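# Unroll a rolled necktie and lay it flat, folded once

## Task

Unroll the necktie, which starts folded and rolled up, and leave it on the table doubled over once: stretched to its full length, flat along its whole length (the bend at the fold may remain a low loop), roughly aligned and roughly straight, spread to full width, with no extra folds and with no part hanging past the table edge. Dropping it into place is allowed.

## Robot and tools

Robot: two arms, left_arm and right_arm, each ending in a five-finger hand (left_arm has a left hand, right_arm a right hand). Bases sit near (+0.017, +0.334, +0.007) m for left_arm and (+0.015, -0.273, +0.022) m for right_arm.

Scene frame: origin at table-top height, halfway between the nominal bases. +x points out over the table, +y toward left_arm, +z up. Image left/right does not match arm names. Reported end_effector_position (m) and end_effector_quat_wxyz are in this frame, and may be a few cm off.

Hand point: a point 0.05 m in front of the palm and 0.15 m from the wrist face along the fingers. Its +z runs along straight fingers, +y out of the palm, +x across the palm away from the thumb on the right hand (toward the thumb on the left hand). Straight fingertips reach 0.06-0.07 m past the point along +z and sit 0.06 m behind it along -y. A wrist bracket on the little-finger side can strike things. Arms track loosely: at rest a hand often sits 1-3 cm (up to 5 cm) short, usually lower, without any contact.

The 28-number row (all values in [-1, 1], always all 28 even if one arm moves): left_arm dx, dy, dz, rx, ry, rz; left hand thumb_turn, thumb_bend, index, middle, ring, little, force_limit, speed; then the same 14 for right_arm. Pose numbers are offsets, not poses: they count from that arm's Hand target at the start of the action or move, along that Hand target's own axes. 1.0 = 0.6 m for dx-dz and 180 degrees for rx-rz; rx, ry, rz form a single rotation vector. All zeros re-requests the current Hand target. Repeating an offset moves again. Orientation is clipped to 40 degrees from the measured one each step.

Hand numbers: thumb_turn -1 beside palm, +1 in front of palm; thumb_bend -1 straight, +1 fully bent; fingers -1 straight, +1 curled. force_limit scales linearly from about 0 N at -1 to 10 N at +1 (15 N for the two thumb motors). speed rises linearly to full at +0.48 and stays full to +1; use -0.94 or lower for a gentle grip. With thumb in front, the hand closes on objects about 0.035-0.065 m thick (handles down to 0.025 m). There is no 'no change' value: to keep a hand as is, resend the eight numbers of its last executed row; if none yet, send hand_measured plus hand_force_limit and hand_speed. To squeeze harder, raise force_limit and send a more-closed target; to loosen, send a more-open one.

execute_actions(actions, cameras): actions is a list of actions; each action is a table of up to 15 rows, one per 1/30 s step, and a short table repeats its final row to fill 15 steps. Each row is an offset from the pose at that action's start, not from the previous row. Images return only for an empty actions list or when cameras names them (["all"], names, or []).

move(target, speed, blend, blocking, cameras): target is one 28-number row or a list of up to 15 rows, every row an offset from the same starting Hand targets. speed is path top speed in m/s (0.002 to 4.3, default 0.25; turning up to twice that in rad/s), one value or one per target. blend (m) rounds corners between list targets; 0 stops at each. blocking=false returns after about 0.5 s while motion continues. Paths are straight, don't avoid obstacles or the other arm, and stop after 10 s. Hand numbers of later targets are applied on arrival. Avoid paths near an arm's own base. The result adds a 'move:' line: done (within 10 mm and 2 degrees), off_target, moving, held, fault, and limits such as paced or held.

wait(seconds 0-10, cameras): run with last commands held. stop(cameras): brake a running move. zoom_image(camera, region [x0,y0,x1,y1] pixels, at most 504x504): closer view of the latest image from cam_high, cam_low, cam_roll_left, cam_roll_right, cam_left_wrist or cam_right_wrist (all 672x504). show_instructions(): shows the reference images. finished_scene(scene): ends the current scene, irreversibly; the tie must stay in its final state without the robot.

Results: Hand target (next offsets count from it), end-effector poses, joint positions/velocities/torques, hand_measured, hand_stopped_by (moving, target, force, stalled, fault), hand_load_n (fingertip load, positive when pushed open; a lost grip shows as near 0), hand_force_limit, hand_speed, motor temperatures, MOTOR HOT warnings, and the scene number.

Cautions: never let the tie go off the table or leave it there. Avoid dropping it while moving, slamming, hard contacts with the table or fixed objects, and any arm-to-arm contact or closing a hand on the other hand's fingers. Keep finger forces moderate; excess load, pulling or twisting costs. Pressing into the table harder the further the target lies beyond contact and the faster you go. Stretched arms, held loads and unreachable targets heat motors; at 100 °C the arm goes limp for 30-60 s. Small random pushes on loose objects may happen. Thinking time lets the scene run.

Each tool is called after ">>>" by a JSON object that holds its "name" and its "arguments".

Reference images:

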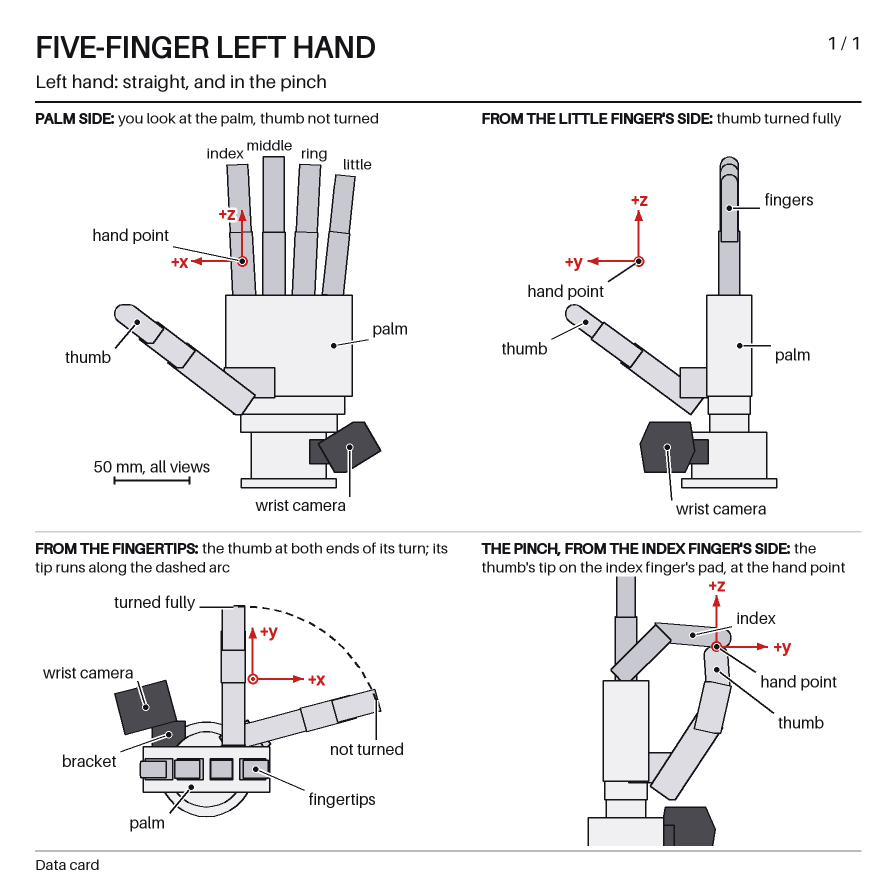

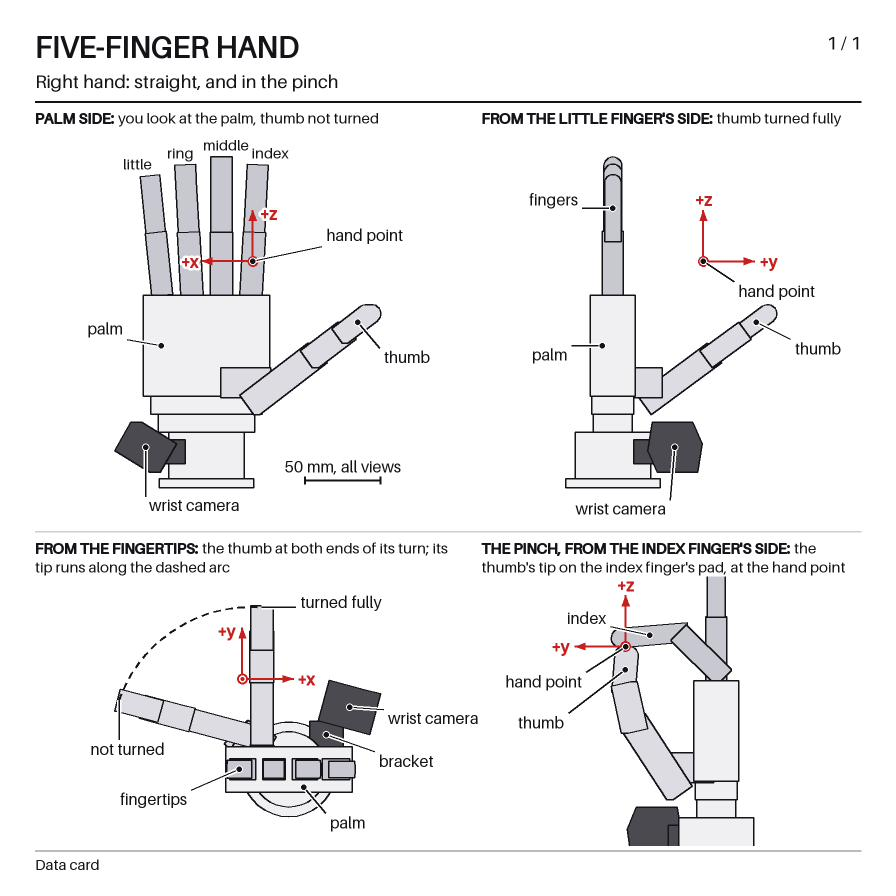

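## Session

>>> {"name": "execute_actions", "arguments": {"actions": []}}

Scene clock: 0.00 s.
left_arm: end_effector_position=(+0.5890, -0.0641, +0.3168) hand_measured=(-1.000, -1.000, -1.000, -1.000, -1.000, -1.000) hand_load_n=(+0.0, +0.0, +0.0, +0.0, +0.0, +0.0) hand_stopped_by=(target, target, target, target, target, target) hand_force_limit=0.00 hand_speed=-0.80 end_effector_quat_wxyz=(-0.086, -0.443, +0.830, -0.327) | right_arm: end_effector_position=(+0.8774, -0.2313, +0.2394) hand_measured=(-1.000, -1.000, -1.000, -1.000, -1.000, -1.000) hand_load_n=(+0.0, +0.0, +0.0, +0.0, +0.0, +0.0) hand_stopped_by=(target, target, target, target, target, target) hand_force_limit=0.00 hand_speed=-0.80 end_effector_quat_wxyz=(+0.277, +0.057, +0.918, +0.279)
Joint positions: left_arm=[-0.435 2.111 2.431 -1.421 0.525 0.031] | right_arm=[-0.108 2.268 2.236 -0.935 -0.576 1.751]
Joint velocities: within noise
Joint torques (N m): no reading
Motor temperatures (°C): left_arm=[28 36 27 24 28 27] | right_arm=[24 33 21 25 25 26]
Heat: left arm: hottest shoulder 36 °C; right arm: hottest shoulder 33 °C.
Hand target: left_arm +0.5928, -0.0658, +0.3207; -0.081, -0.441, +0.830, -0.332 | right_arm +0.8817, -0.2319, +0.2427; +0.283, +0.055, +0.916, +0.278

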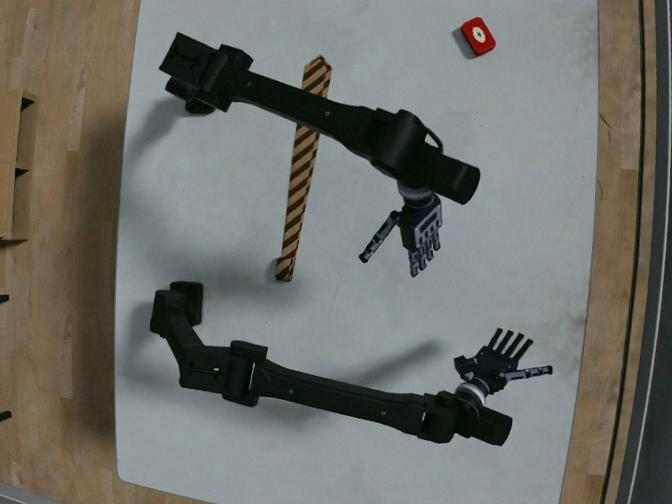

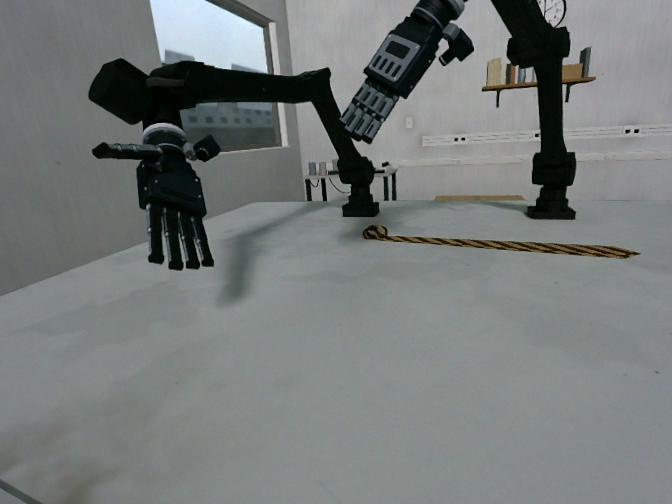

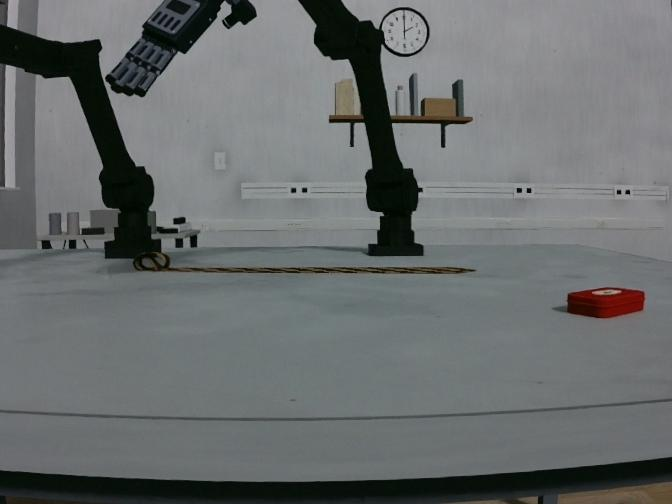

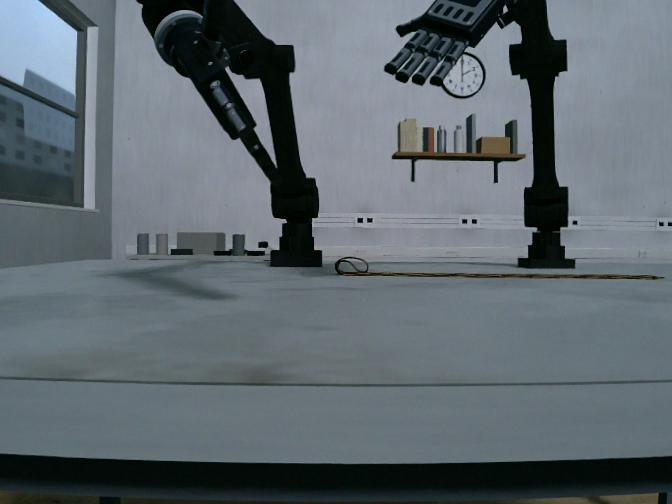

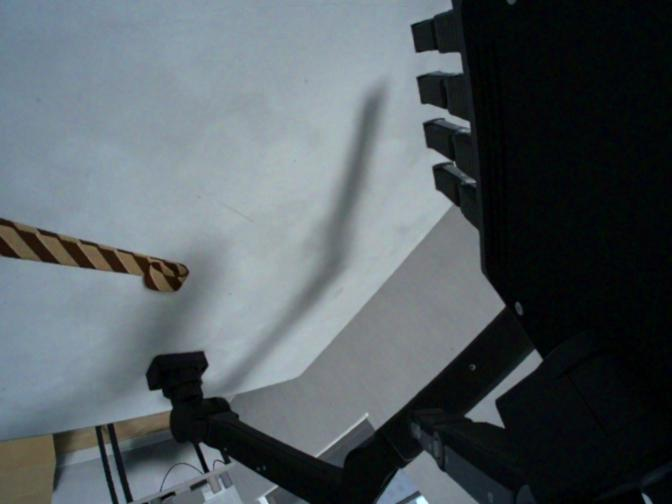

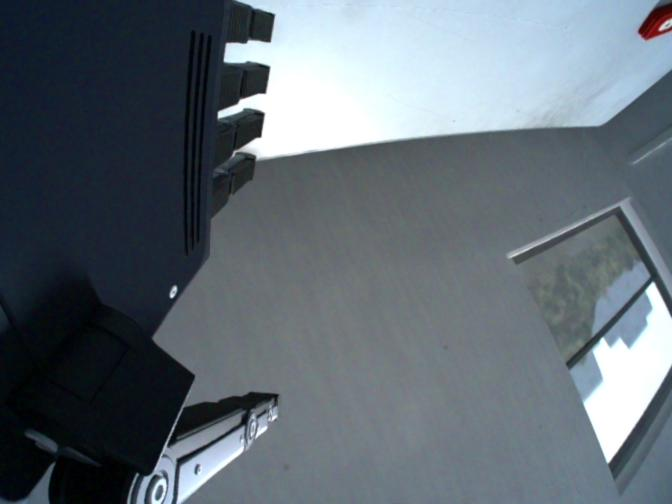

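>>> {"name": "zoom_image", "arguments": {"camera": "cam_low", "region": [340, 200, 460, 270]}}

>>> {"name": "zoom_image", "arguments": {"camera": "cam_roll_right", "region": [310, 240, 430, 300]}}

>>> {"name": "zoom_image", "arguments": {"camera": "cam_high", "region": [240, 200, 340, 300]}}

>>> {"name": "zoom_image", "arguments": {"camera": "cam_left_wrist", "region": [100, 220, 220, 310]}}

>>> {"name": "zoom_image", "arguments": {"camera": "cam_roll_left", "region": [120, 230, 220, 290]}}

Scaled by 4.200 from the camera's 672x504 image, which has a finer 960x720 frame.

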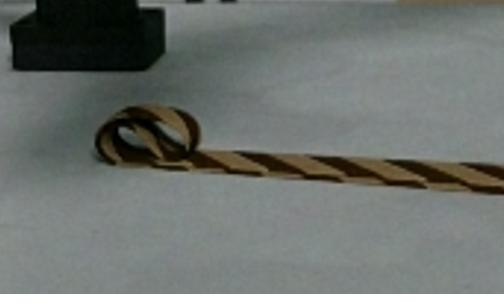

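Scaled by 4.200 from the camera's 672x504 image, which has a finer 960x720 frame.

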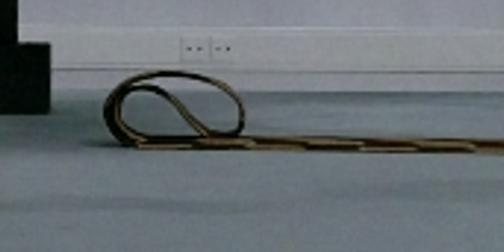

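Scaled by 5.040 from the camera's 672x504 image, which has a finer 960x720 frame.

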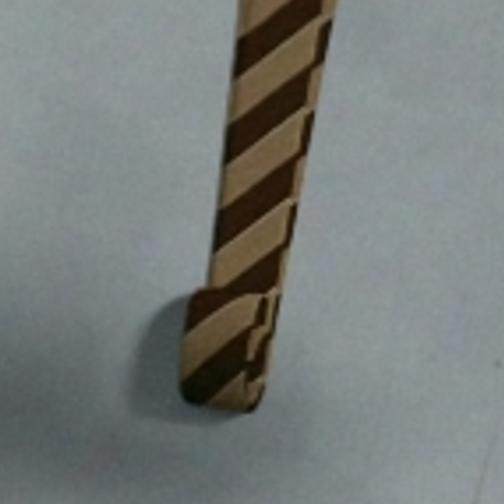

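Scaled by 4.200 from the camera's 672x504 image, which has a finer 960x720 frame.

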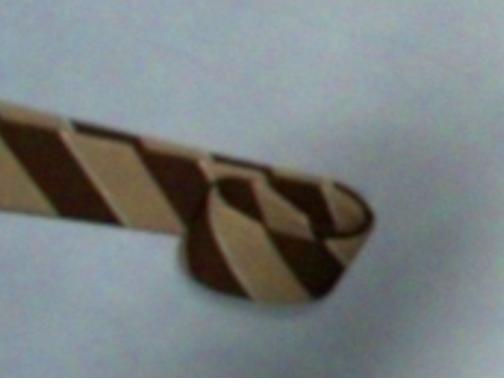

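Scaled by 5.040 from the camera's 672x504 image, which has a finer 960x720 frame.

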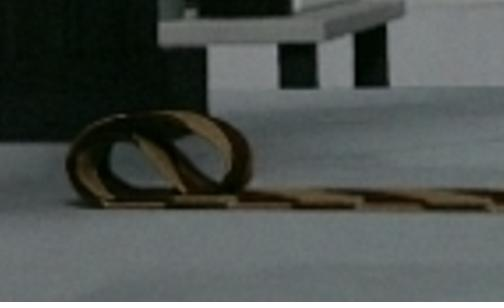

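>>> {"name": "move", "arguments": {"target": [[-0.303,0.155,-0.375,0,0,0,-1,-1,-1,-1,-1,-1,0,-0.8,0,0,0,0,0,0,-1,-1,-1,-1,-1,-1,0,-0.8],[-0.303,0.155,-0.375,0,0,0,-1,-1,-1,-1,-1,-1,0,-0.8,0.81,0.28,-0.399,0.182,0.185,-0.036,-1,-1,-1,-1,-1,-1,0,-0.8]], "speed": [0.25,0.2], "cameras": ["cam_high","cam_low","cam_roll_right"]}}

Scene clock: 55.33 s.
left_arm: end_effector_position=(+0.6006, +0.2397, +0.3708) hand_measured=(-1.000, -1.000, -1.000, -1.000, -1.000, -1.000) hand_load_n=(+0.0, +0.0, +0.0, +0.0, +0.0, +0.0) hand_stopped_by=(target, target, target, target, target, target) hand_force_limit=0.00 hand_speed=-0.80 end_effector_quat_wxyz=(-0.047, -0.455, +0.815, -0.355) | right_arm: end_effector_position=(+0.3370, -0.0775, +0.2622) hand_measured=(-1.000, -1.000, -1.000, -1.000, -1.000, -1.000) hand_load_n=(+0.0, +0.0, +0.0, +0.0, -0.5, +0.0) hand_stopped_by=(target, target, target, target, target, target) hand_force_limit=0.00 hand_speed=-0.80 end_effector_quat_wxyz=(+0.007, -0.006, +1.000, +0.005)
Joint positions: left_arm=[0.044 1.951 2.333 -1.669 0.686 0.498] | right_arm=[0.451 1.167 1.171 -1.558 -0.003 1.991]
Joint torques (N m): left_arm=[-0.62 -19.49 6.3 0.08 0.53 0.2] | right_arm=[1.03 -5.54 7.01 -0.03 0.15 0.01]
Motor temperatures (°C): left_arm=[28 40 32 24 27 26] | right_arm=[24 39 26 25 24 25]
Heat: left arm: hottest shoulder 40 °C; right arm: hottest shoulder 39 °C.
Hand target: left_arm +0.5931, +0.2342, +0.3704; -0.081, -0.441, +0.830, -0.332 | right_arm +0.3354, -0.0802, +0.2595; +0.001, +0.000, +1.000, +0.000
Off the commanded pose: left_arm 0.010 m, 5 deg | right_arm 0.004 m, 1 deg.
joint sent to its limit (left arm) — joint 4 (wrist pitch), lower limit. The joint targets are off in orientation, not in position.
move: off_target (left_arm)
Images, in order (width x height): cam_high 672x504, cam_low 672x504, cam_roll_right 672x504.

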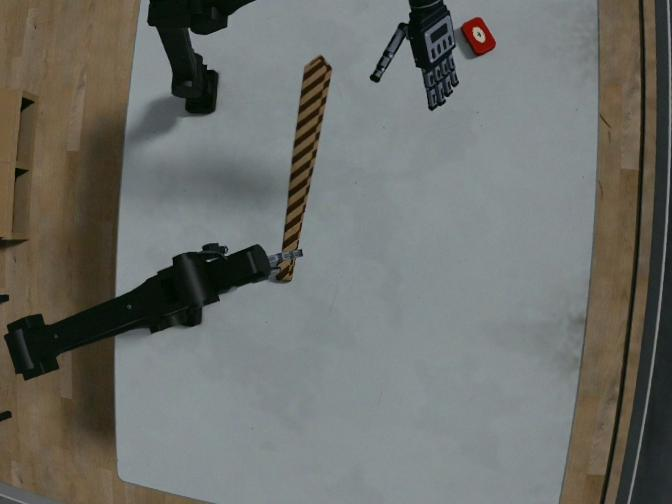

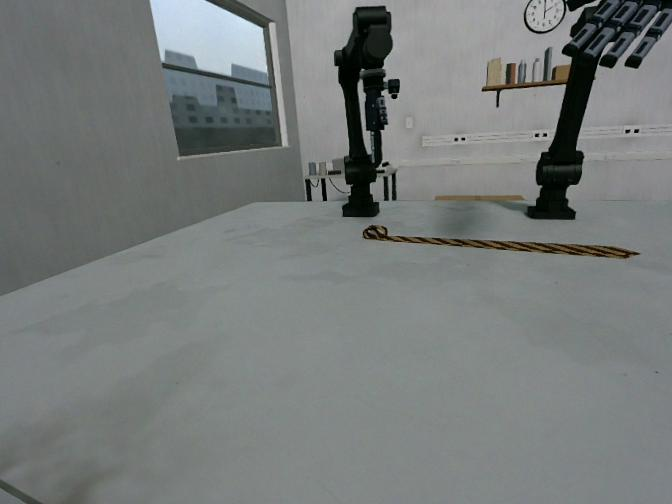

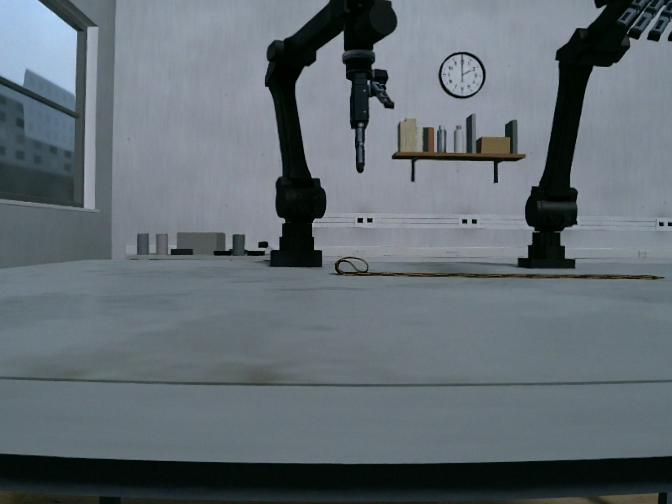

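>>> {"name": "move", "arguments": {"target": [0,0,0,0,0,0,-1,-1,-1,-1,-1,-1,0,-0.8,0,0.08,0.216,0,0,0,-1,-1,-1,-1,-1,-1,0,-0.8], "speed": 0.2, "cameras": ["cam_high","cam_low","cam_roll_right","cam_right_wrist"]}}

>>> {"name": "zoom_image", "arguments": {"camera": "cam_roll_right", "region": [310, 180, 430, 300]}}

>>> {"name": "zoom_image", "arguments": {"camera": "cam_low", "region": [320, 150, 460, 270]}}

Scene clock: 63.73 s.
left_arm: end_effector_position=(+0.6006, +0.2397, +0.3708) hand_measured=(-1.000, -1.000, -1.000, -1.000, -1.000, -1.000) hand_load_n=(-0.5, +0.0, +0.0, +0.0, +0.0, +0.0) hand_stopped_by=(target, target, target, target, target, target) hand_force_limit=0.00 hand_speed=-0.80 end_effector_quat_wxyz=(-0.047, -0.455, +0.815, -0.355) | right_arm: end_effector_position=(+0.3336, -0.0363, +0.1287) hand_measured=(-1.000, -1.000, -1.000, -1.000, -1.000, -1.000) hand_load_n=(+0.0, +0.0, +0.0, +0.0, +0.0, +0.0) hand_stopped_by=(target, target, target, target, target, target) hand_force_limit=0.00 hand_speed=-0.80 end_effector_quat_wxyz=(-0.006, -0.013, +1.000, +0.000)
Joint positions: left_arm=[0.044 1.951 2.333 -1.669 0.686 0.498] | right_arm=[0.562 1.299 0.928 -1.21 -0.006 2.089]
Joint torques (N m): left_arm=[-0.56 -19.49 6.3 0.08 0.53 0.19] | right_arm=[1.55 -6.48 6.76 0.88 -0.14 0.04]
Heat: left arm: hottest shoulder 41 °C; right arm: hottest shoulder 37 °C.
Hand target: left_arm +0.5931, +0.2342, +0.3704; -0.081, -0.441, +0.830, -0.332 | right_arm +0.3357, -0.0320, +0.1302; +0.001, +0.000, +1.000, +0.000
Off the commanded pose: left_arm 0.009 m, 5 deg | right_arm 0.005 m, 2 deg.
joint sent to its limit (left arm) — joint 4 (wrist pitch), lower limit. The joint targets are off in orientation, not in position.
joint sent to its limit (right arm) — joint 6 (wrist roll), upper limit. The joint targets still meet the commanded pose.
move: off_target (left_arm)
camera_calibration:
cam_right_wrist: T_world_to_cam=[[-0.292493, 0.955495, -0.0384335, 0.140469], [0.806765, 0.268143, 0.526526, -0.333842], [0.513399, 0.122998, -0.84929, 0.059799], [0, 0, 0, 1]] pos_world=[0.279717, -0.0520548, 0.231962]
Images, in order (width x height): cam_high 672x504, cam_low 672x504, cam_roll_right 672x504, cam_right_wrist 672x504.

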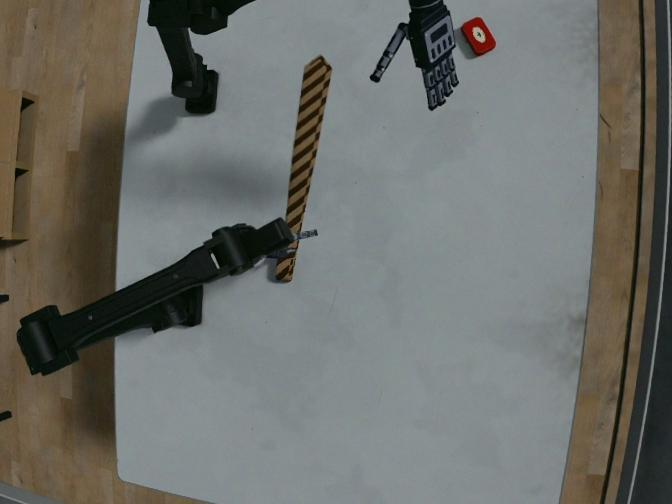

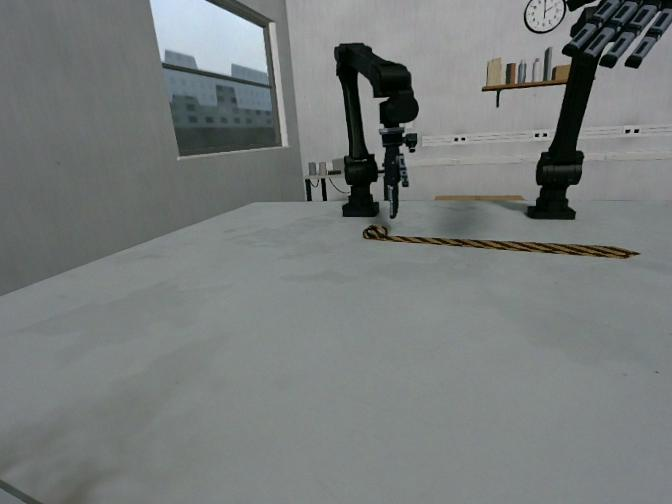

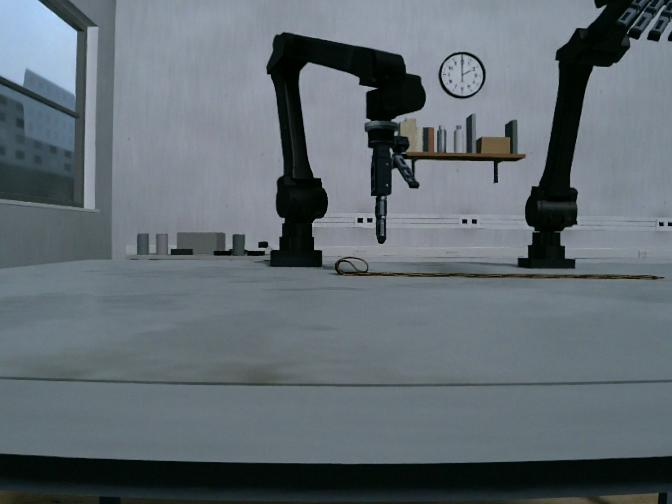

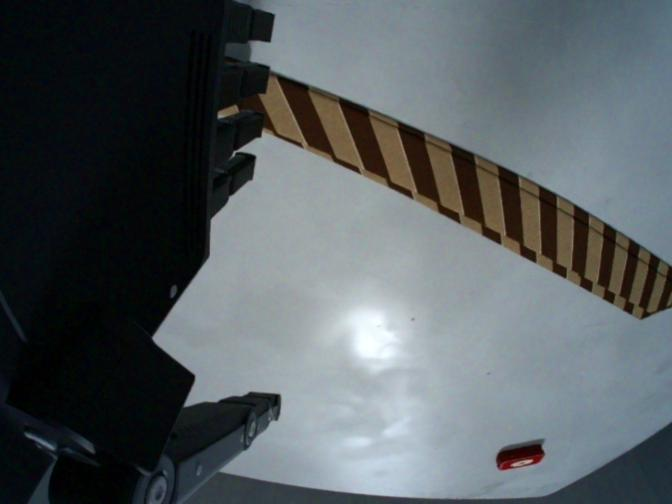

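Scaled by 4.200 from the camera's 672x504 image, which has a finer 960x720 frame.

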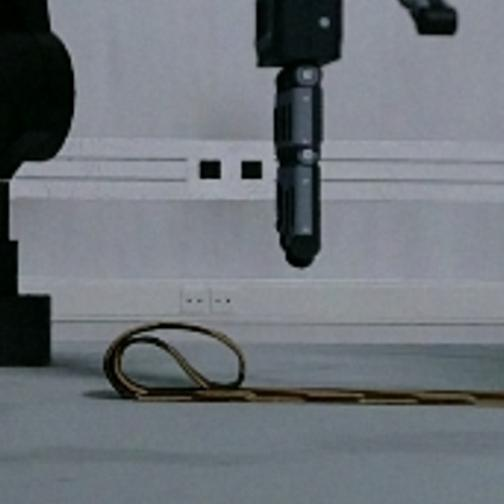

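Scaled by 3.600 from the camera's 672x504 image, which has a finer 960x720 frame.

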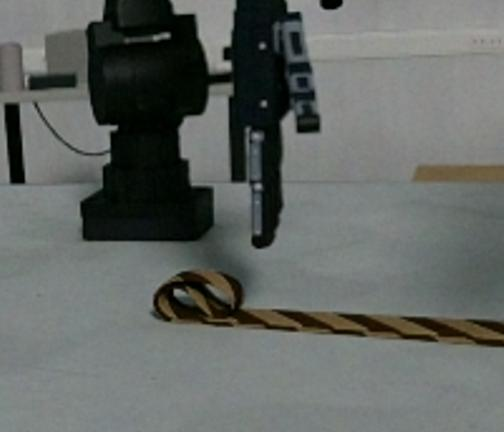

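>>> {"name": "move", "arguments": {"target": [[0,0,0,0,0,0,-1,-1,-1,-1,-1,-1,0,-0.8,0,-0.01,0.072,0,0,0,-1,-1,-1,-1,-1,-1,0,-0.8],[0,0,0,0,0,0,-1,-1,-1,-1,-1,-1,0,-0.8,0,-0.1,0.072,0,0,0,-1,-1,-1,-1,-1,-1,0,-0.8]], "speed": [0.12,0.08], "cameras": ["cam_high","cam_low","cam_roll_right"]}}

>>> {"name": "zoom_image", "arguments": {"camera": "cam_roll_right", "region": [310, 180, 430, 300]}}

>>> {"name": "zoom_image", "arguments": {"camera": "cam_low", "region": [320, 150, 460, 270]}}

Scene clock: 73.50 s.
left_arm: end_effector_position=(+0.6006, +0.2397, +0.3708) hand_measured=(-1.000, -1.000, -1.000, -1.000, -1.000, -1.000) hand_load_n=(+0.0, +0.0, +0.0, +0.0, +0.0, +0.0) hand_stopped_by=(target, target, target, target, target, target) hand_force_limit=0.00 hand_speed=-0.80 end_effector_quat_wxyz=(-0.047, -0.455, +0.815, -0.355) | right_arm: end_effector_position=(+0.3354, -0.0913, +0.0860) hand_measured=(-1.000, -1.000, -1.000, -1.000, -1.000, -1.000) hand_load_n=(+0.0, -0.5, +0.0, +0.0, +0.0, +0.0) hand_stopped_by=(target, target, target, target, target, target) hand_force_limit=0.00 hand_speed=-0.80 end_effector_quat_wxyz=(-0.003, +0.004, +1.000, +0.000)
Joint positions: left_arm=[0.044 1.951 2.333 -1.669 0.686 0.498] | right_arm=[0.417 1.281 0.788 -1.083 -0.001 1.977]
Joint torques (N m): left_arm=[-0.62 -19.43 6.3 0.08 0.53 0.19] | right_arm=[0.79 -6.42 6.05 0.57 0.09 -0.17]
Heat: left arm: hottest shoulder 41 °C; right arm: hottest shoulder 36 °C.
Hand target: left_arm +0.5931, +0.2342, +0.3704; -0.081, -0.441, +0.830, -0.332 | right_arm +0.3359, -0.0921, +0.0869; +0.001, +0.000, +1.000, +0.000
Off the commanded pose: left_arm 0.009 m, 5 deg | right_arm 0.001 m, 1 deg.
joint sent to its limit (left arm) — joint 4 (wrist pitch), lower limit. The joint targets are off in orientation, not in position.
move: off_target (left_arm)
Images, in order (width x height): cam_high 672x504, cam_low 672x504, cam_roll_right 672x504.

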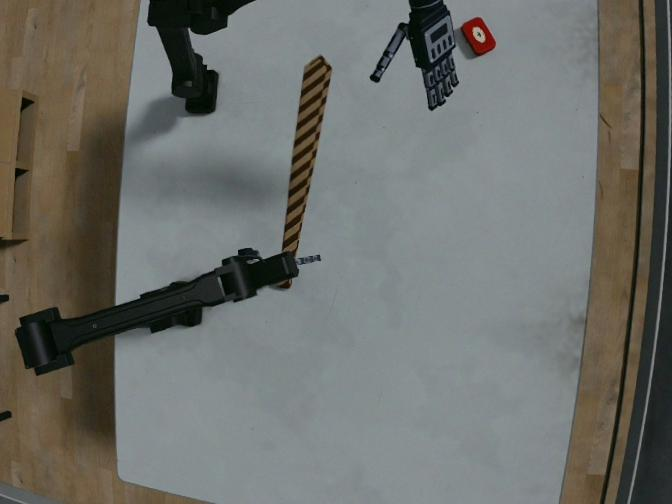

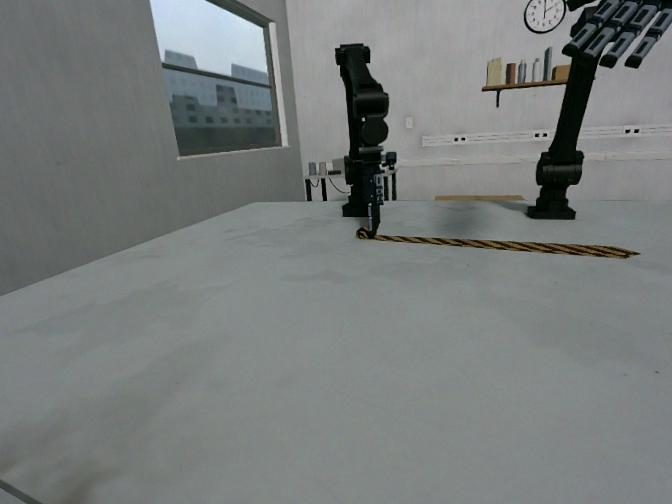

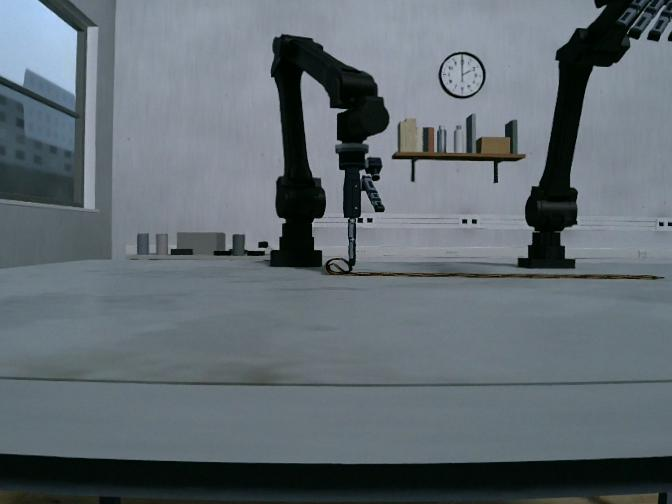

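Scaled by 4.200 from the camera's 672x504 image, which has a finer 960x720 frame.

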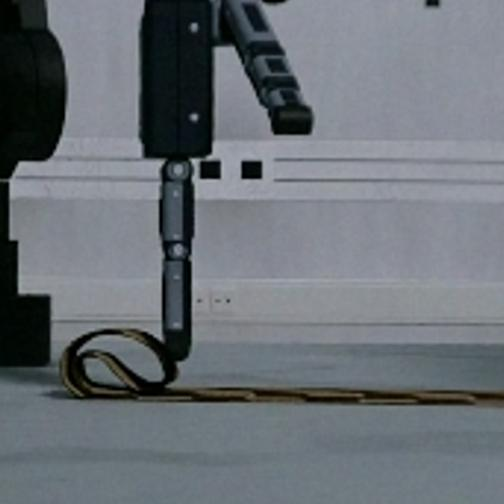

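Scaled by 3.600 from the camera's 672x504 image, which has a finer 960x720 frame.

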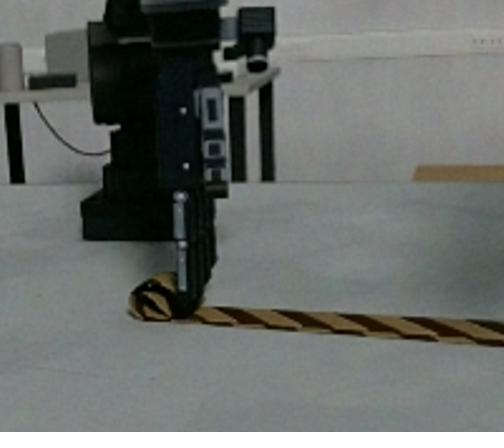

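>>> {"name": "move", "arguments": {"target": [0,0,0,0,0,0,-1,-1,-1,-1,-1,-1,0,-0.8,0.025,-0.27,0.018,0,0,0,-1,-1,-1,-1,-1,-1,0,-0.8], "speed": 0.08, "cameras": ["cam_high","cam_low","cam_roll_right"]}}

>>> {"name": "zoom_image", "arguments": {"camera": "cam_roll_right", "region": [240, 200, 400, 300]}}

>>> {"name": "zoom_image", "arguments": {"camera": "cam_low", "region": [280, 170, 440, 270]}}

Scene clock: 80.43 s.
left_arm: end_effector_position=(+0.6006, +0.2397, +0.3708) hand_measured=(-1.000, -1.000, -1.000, -1.000, -1.000, -1.000) hand_load_n=(+0.0, +0.0, +0.0, +0.0, +0.0, +0.0) hand_stopped_by=(target, target, target, target, target, target) hand_force_limit=0.00 hand_speed=-0.80 end_effector_quat_wxyz=(-0.047, -0.455, +0.815, -0.355) | right_arm: end_effector_position=(+0.3197, -0.2532, +0.0761) hand_measured=(-1.000, -1.000, -1.000, -1.000, -1.000, -1.000) hand_load_n=(+0.0, +0.0, +0.0, +0.0, +0.0, +0.0) hand_stopped_by=(target, target, target, target, target, target) hand_force_limit=0.00 hand_speed=-0.80 end_effector_quat_wxyz=(-0.004, +0.004, +1.000, +0.001)
Joint positions: left_arm=[0.044 1.951 2.333 -1.669 0.686 0.498] | right_arm=[-0.127 1.193 0.686 -1.073 -0.001 1.433]
Joint torques (N m): left_arm=[-0.62 -19.49 6.31 0.08 0.54 0.19] | right_arm=[0.85 -4.95 5.93 0.9 0.02 -0.16]
Heat: left arm: hottest shoulder 41 °C; right arm: hottest shoulder 36 °C.
Hand target: left_arm +0.5931, +0.2342, +0.3704; -0.081, -0.441, +0.830, -0.332 | right_arm +0.3210, -0.2541, +0.0760; +0.001, +0.000, +1.000, +0.000
Off the commanded pose: left_arm 0.009 m, 5 deg | right_arm 0.002 m, 1 deg.
joint sent to its limit (left arm) — joint 4 (wrist pitch), lower limit. The joint targets are off in orientation, not in position.
move: off_target (left_arm)
Images, in order (width x height): cam_high 672x504, cam_low 672x504, cam_roll_right 672x504.

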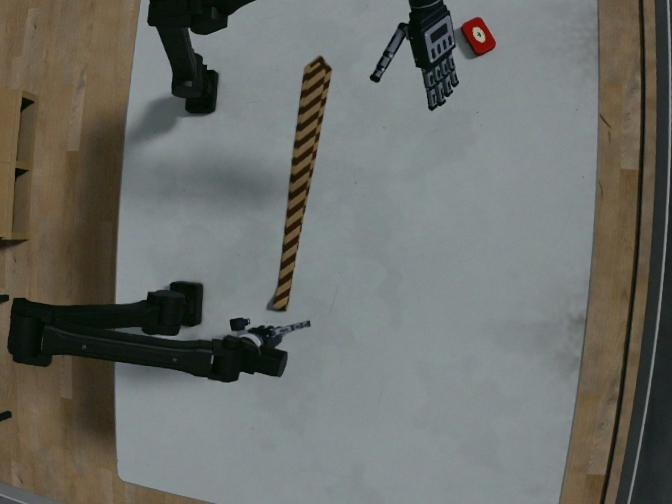

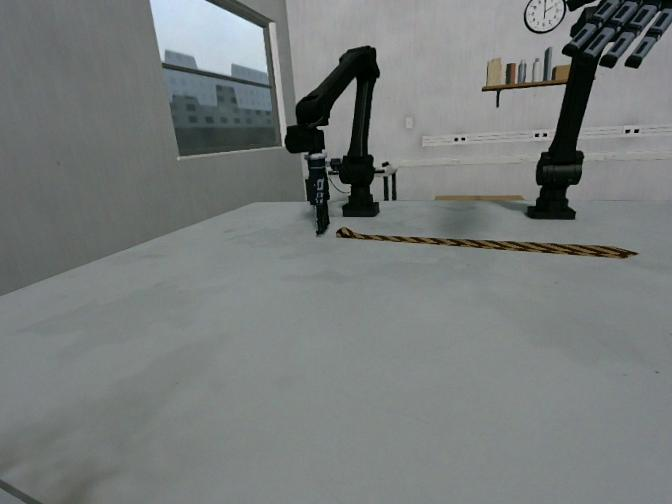

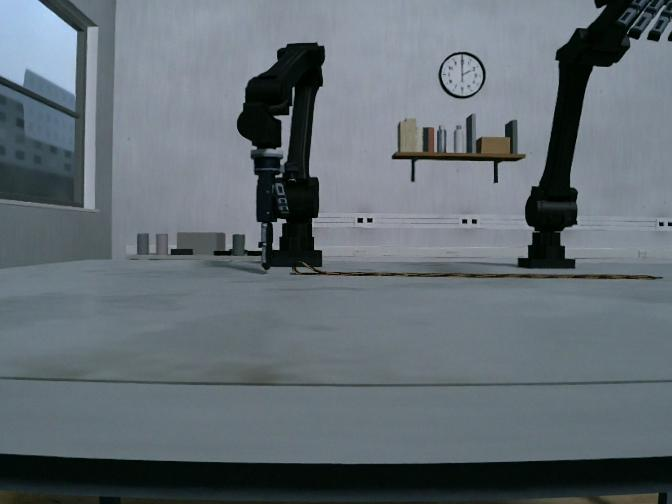

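Scaled by 3.150 from the camera's 672x504 image, which has a finer 960x720 frame.

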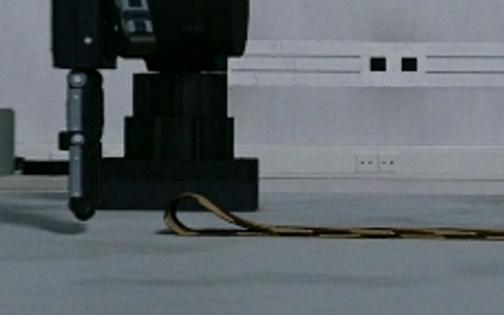

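Scaled by 3.150 from the camera's 672x504 image, which has a finer 960x720 frame.

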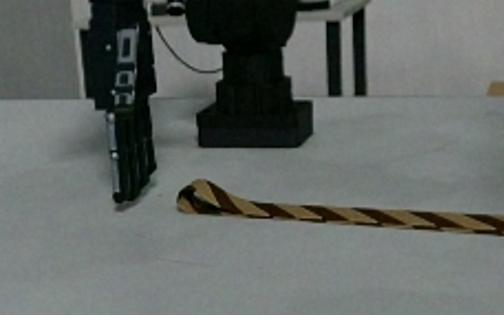

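>>> {"name": "zoom_image", "arguments": {"camera": "cam_roll_right", "region": [280, 250, 360, 285]}}

>>> {"name": "zoom_image", "arguments": {"camera": "cam_high", "region": [240, 220, 340, 320]}}

>>> {"name": "zoom_image", "arguments": {"camera": "cam_low", "region": [330, 215, 400, 255]}}

Scaled by 6.300 from the camera's 672x504 image, which has a finer 960x720 frame.

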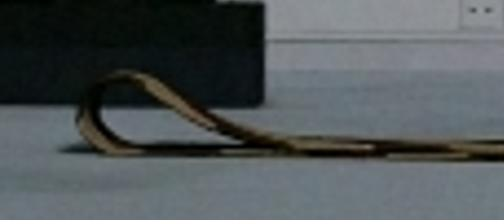

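Scaled by 5.040 from the camera's 672x504 image, which has a finer 960x720 frame.

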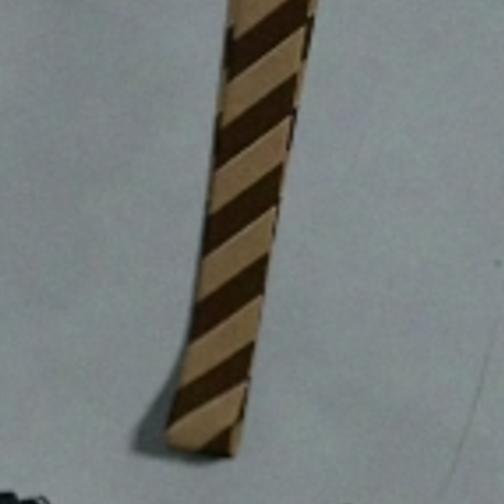

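Scaled by 7.200 from the camera's 672x504 image, which has a finer 960x720 frame.

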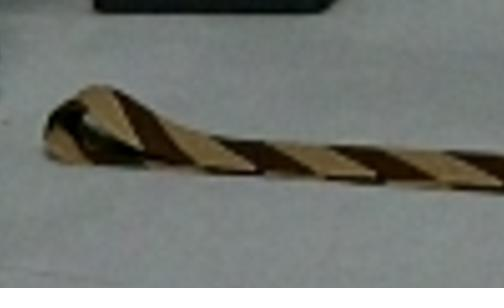

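>>> {"name": "zoom_image", "arguments": {"camera": "cam_high", "region": [240, 130, 340, 230]}}

>>> {"name": "zoom_image", "arguments": {"camera": "cam_high", "region": [260, 40, 360, 140]}}

>>> {"name": "zoom_image", "arguments": {"camera": "cam_low", "region": [380, 215, 520, 265]}}

>>> {"name": "zoom_image", "arguments": {"camera": "cam_low", "region": [510, 215, 650, 275]}}

Scaled by 5.040 from the camera's 672x504 image, which has a finer 960x720 frame.

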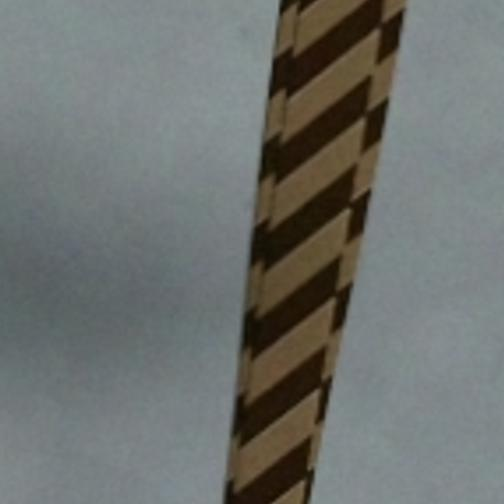

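Scaled by 5.040 from the camera's 672x504 image, which has a finer 960x720 frame.

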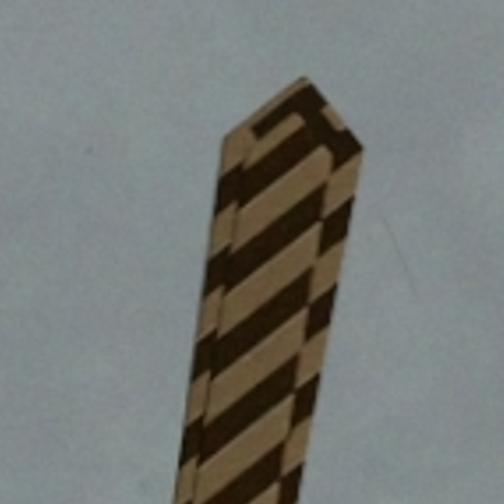

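Scaled by 3.600 from the camera's 672x504 image, which has a finer 960x720 frame.

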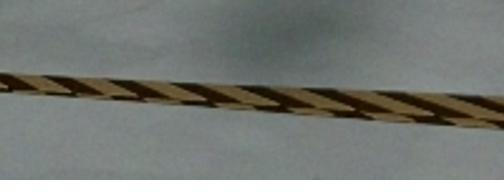

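Scaled by 3.600 from the camera's 672x504 image, which has a finer 960x720 frame.

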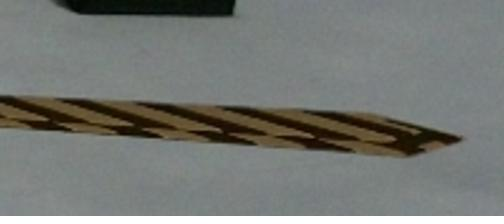

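>>> {"name": "move", "arguments": {"target": [[0,0,0,0,0,0,-1,-1,-1,-1,-1,-1,0,-0.8,0,0,-0.1,0,0,0,-1,-1,-1,-1,-1,-1,0,-0.8],[0,0,0,0,0,0,-1,-1,-1,-1,-1,-1,0,-0.8,-0.015,0.117,-0.1,0,0,0,-1,-1,-1,-1,-1,-1,0,-0.8],[0,0,0,0,0,0,-1,-1,-1,-1,-1,-1,0,-0.8,-0.015,0.117,0.0,0,0,0,-1,-1,-1,-1,-1,-1,0,-0.8],[0,0,0,0,0,0,-1,-1,-1,-1,-1,-1,0,-0.8,-0.015,0.117,-0.15,0,0,0,-1,-1,-1,-1,-1,-1,0,-0.8],[0,0,0,0,0,0,-1,-1,-1,-1,-1,-1,0,-0.8,-0.015,-0.1,-0.2,0,0,0,-1,-1,-1,-1,-1,-1,0,-0.8]], "speed": [0.15,0.15,0.06,0.1,0.2], "blend": [0.02,0.01,0,0.02,0], "cameras": ["cam_high","cam_low","cam_roll_right"]}}

>>> {"name": "zoom_image", "arguments": {"camera": "cam_roll_right", "region": [280, 250, 360, 285]}}

>>> {"name": "zoom_image", "arguments": {"camera": "cam_high", "region": [240, 220, 340, 320]}}

Scene clock: 106.10 s.
left_arm: end_effector_position=(+0.6006, +0.2397, +0.3708) hand_measured=(-1.000, -1.000, -1.000, -1.000, -1.000, -1.000) hand_load_n=(+0.0, +0.0, +0.0, +0.0, +0.0, +0.0) hand_stopped_by=(target, target, target, target, target, target) hand_force_limit=0.00 hand_speed=-0.80 end_effector_quat_wxyz=(-0.047, -0.455, +0.815, -0.355) | right_arm: end_effector_position=(+0.3209, -0.3129, +0.1847) hand_measured=(-1.000, -1.000, -1.000, -1.000, -1.000, -1.000) hand_load_n=(+0.0, +0.0, +0.0, +0.0, +0.0, +0.0) hand_stopped_by=(target, target, target, target, target, target) hand_force_limit=0.00 hand_speed=-0.80 end_effector_quat_wxyz=(-0.007, +0.006, +1.000, +0.001)
Joint positions: left_arm=[0.044 1.951 2.333 -1.669 0.686 0.498] | right_arm=[-0.326 1.126 0.94 -1.398 0.003 1.239]
Joint torques (N m): left_arm=[-0.67 -19.43 6.28 0.09 0.53 0.19] | right_arm=[1.38 -4.13 9.77 -0.13 -0.16 -0.17]
Motor temperatures (°C): left_arm=[27 41 30 23 26 25] | right_arm=[24 34 25 24 23 24]
Heat: left arm: hottest shoulder 41 °C; right arm: hottest shoulder 34 °C.
Hand target: left_arm +0.5931, +0.2342, +0.3704; -0.081, -0.441, +0.830, -0.332 | right_arm +0.3297, -0.3142, +0.1959; +0.001, +0.000, +1.000, +0.000
Off the commanded pose: left_arm 0.009 m, 5 deg | right_arm 0.014 m, 1 deg.
joint sent to its limit (left arm) — joint 4 (wrist pitch), lower limit. The joint targets are off in orientation, not in position.
move: off_target (left_arm, right_arm)
Images, in order (width x height): cam_high 672x504, cam_low 672x504, cam_roll_right 672x504.

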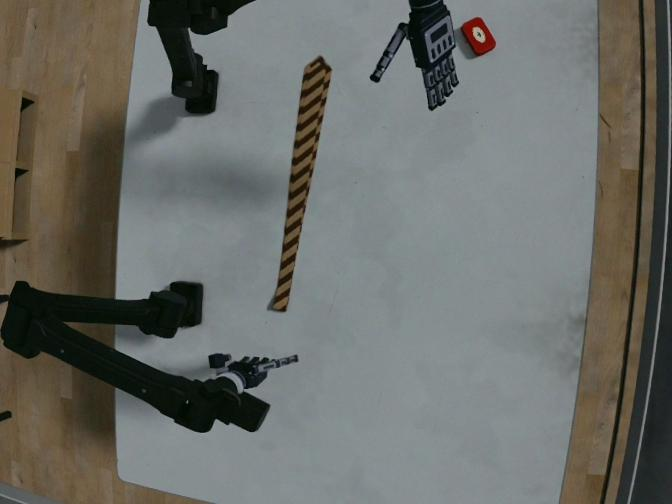

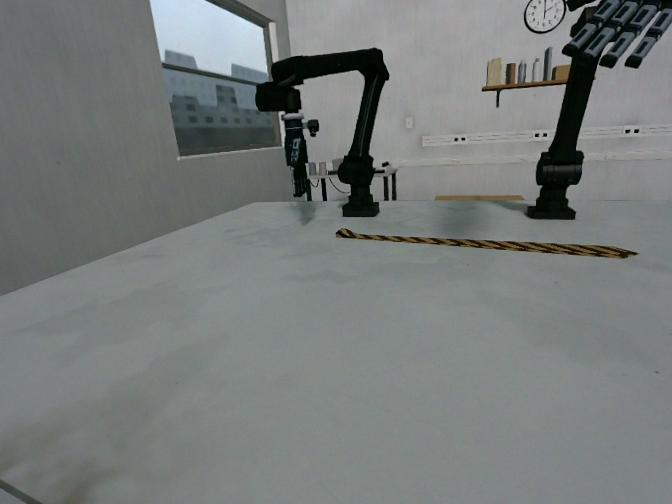

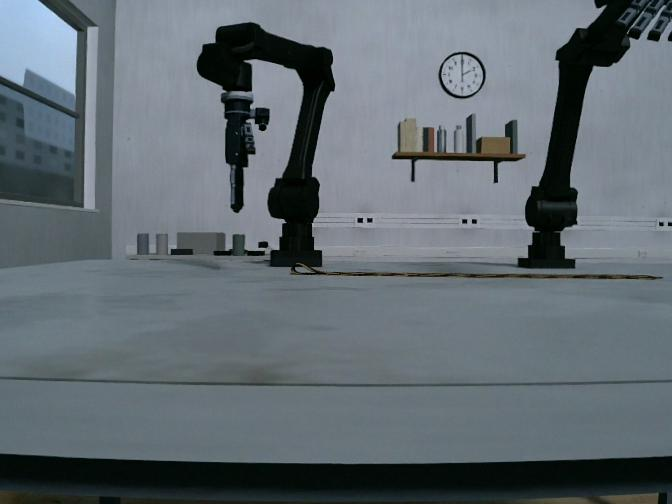

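Scaled by 6.300 from the camera's 672x504 image, which has a finer 960x720 frame.

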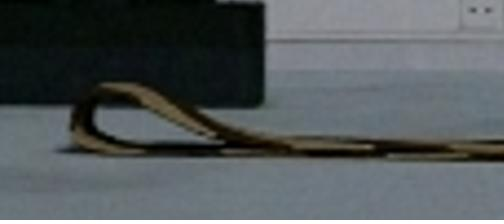

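Scaled by 5.040 from the camera's 672x504 image, which has a finer 960x720 frame.

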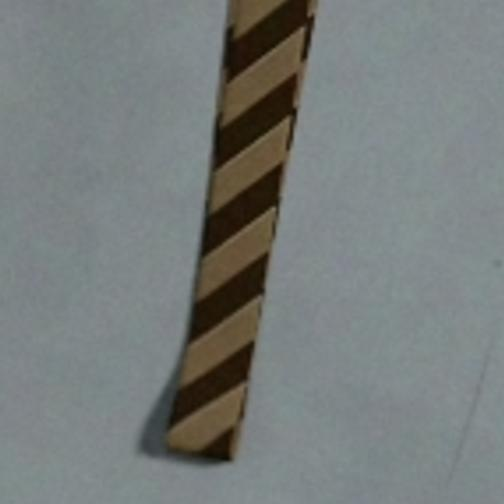

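>>> {"name": "finished_scene", "arguments": {"scene": 1}}

The scene is finished: the task was done.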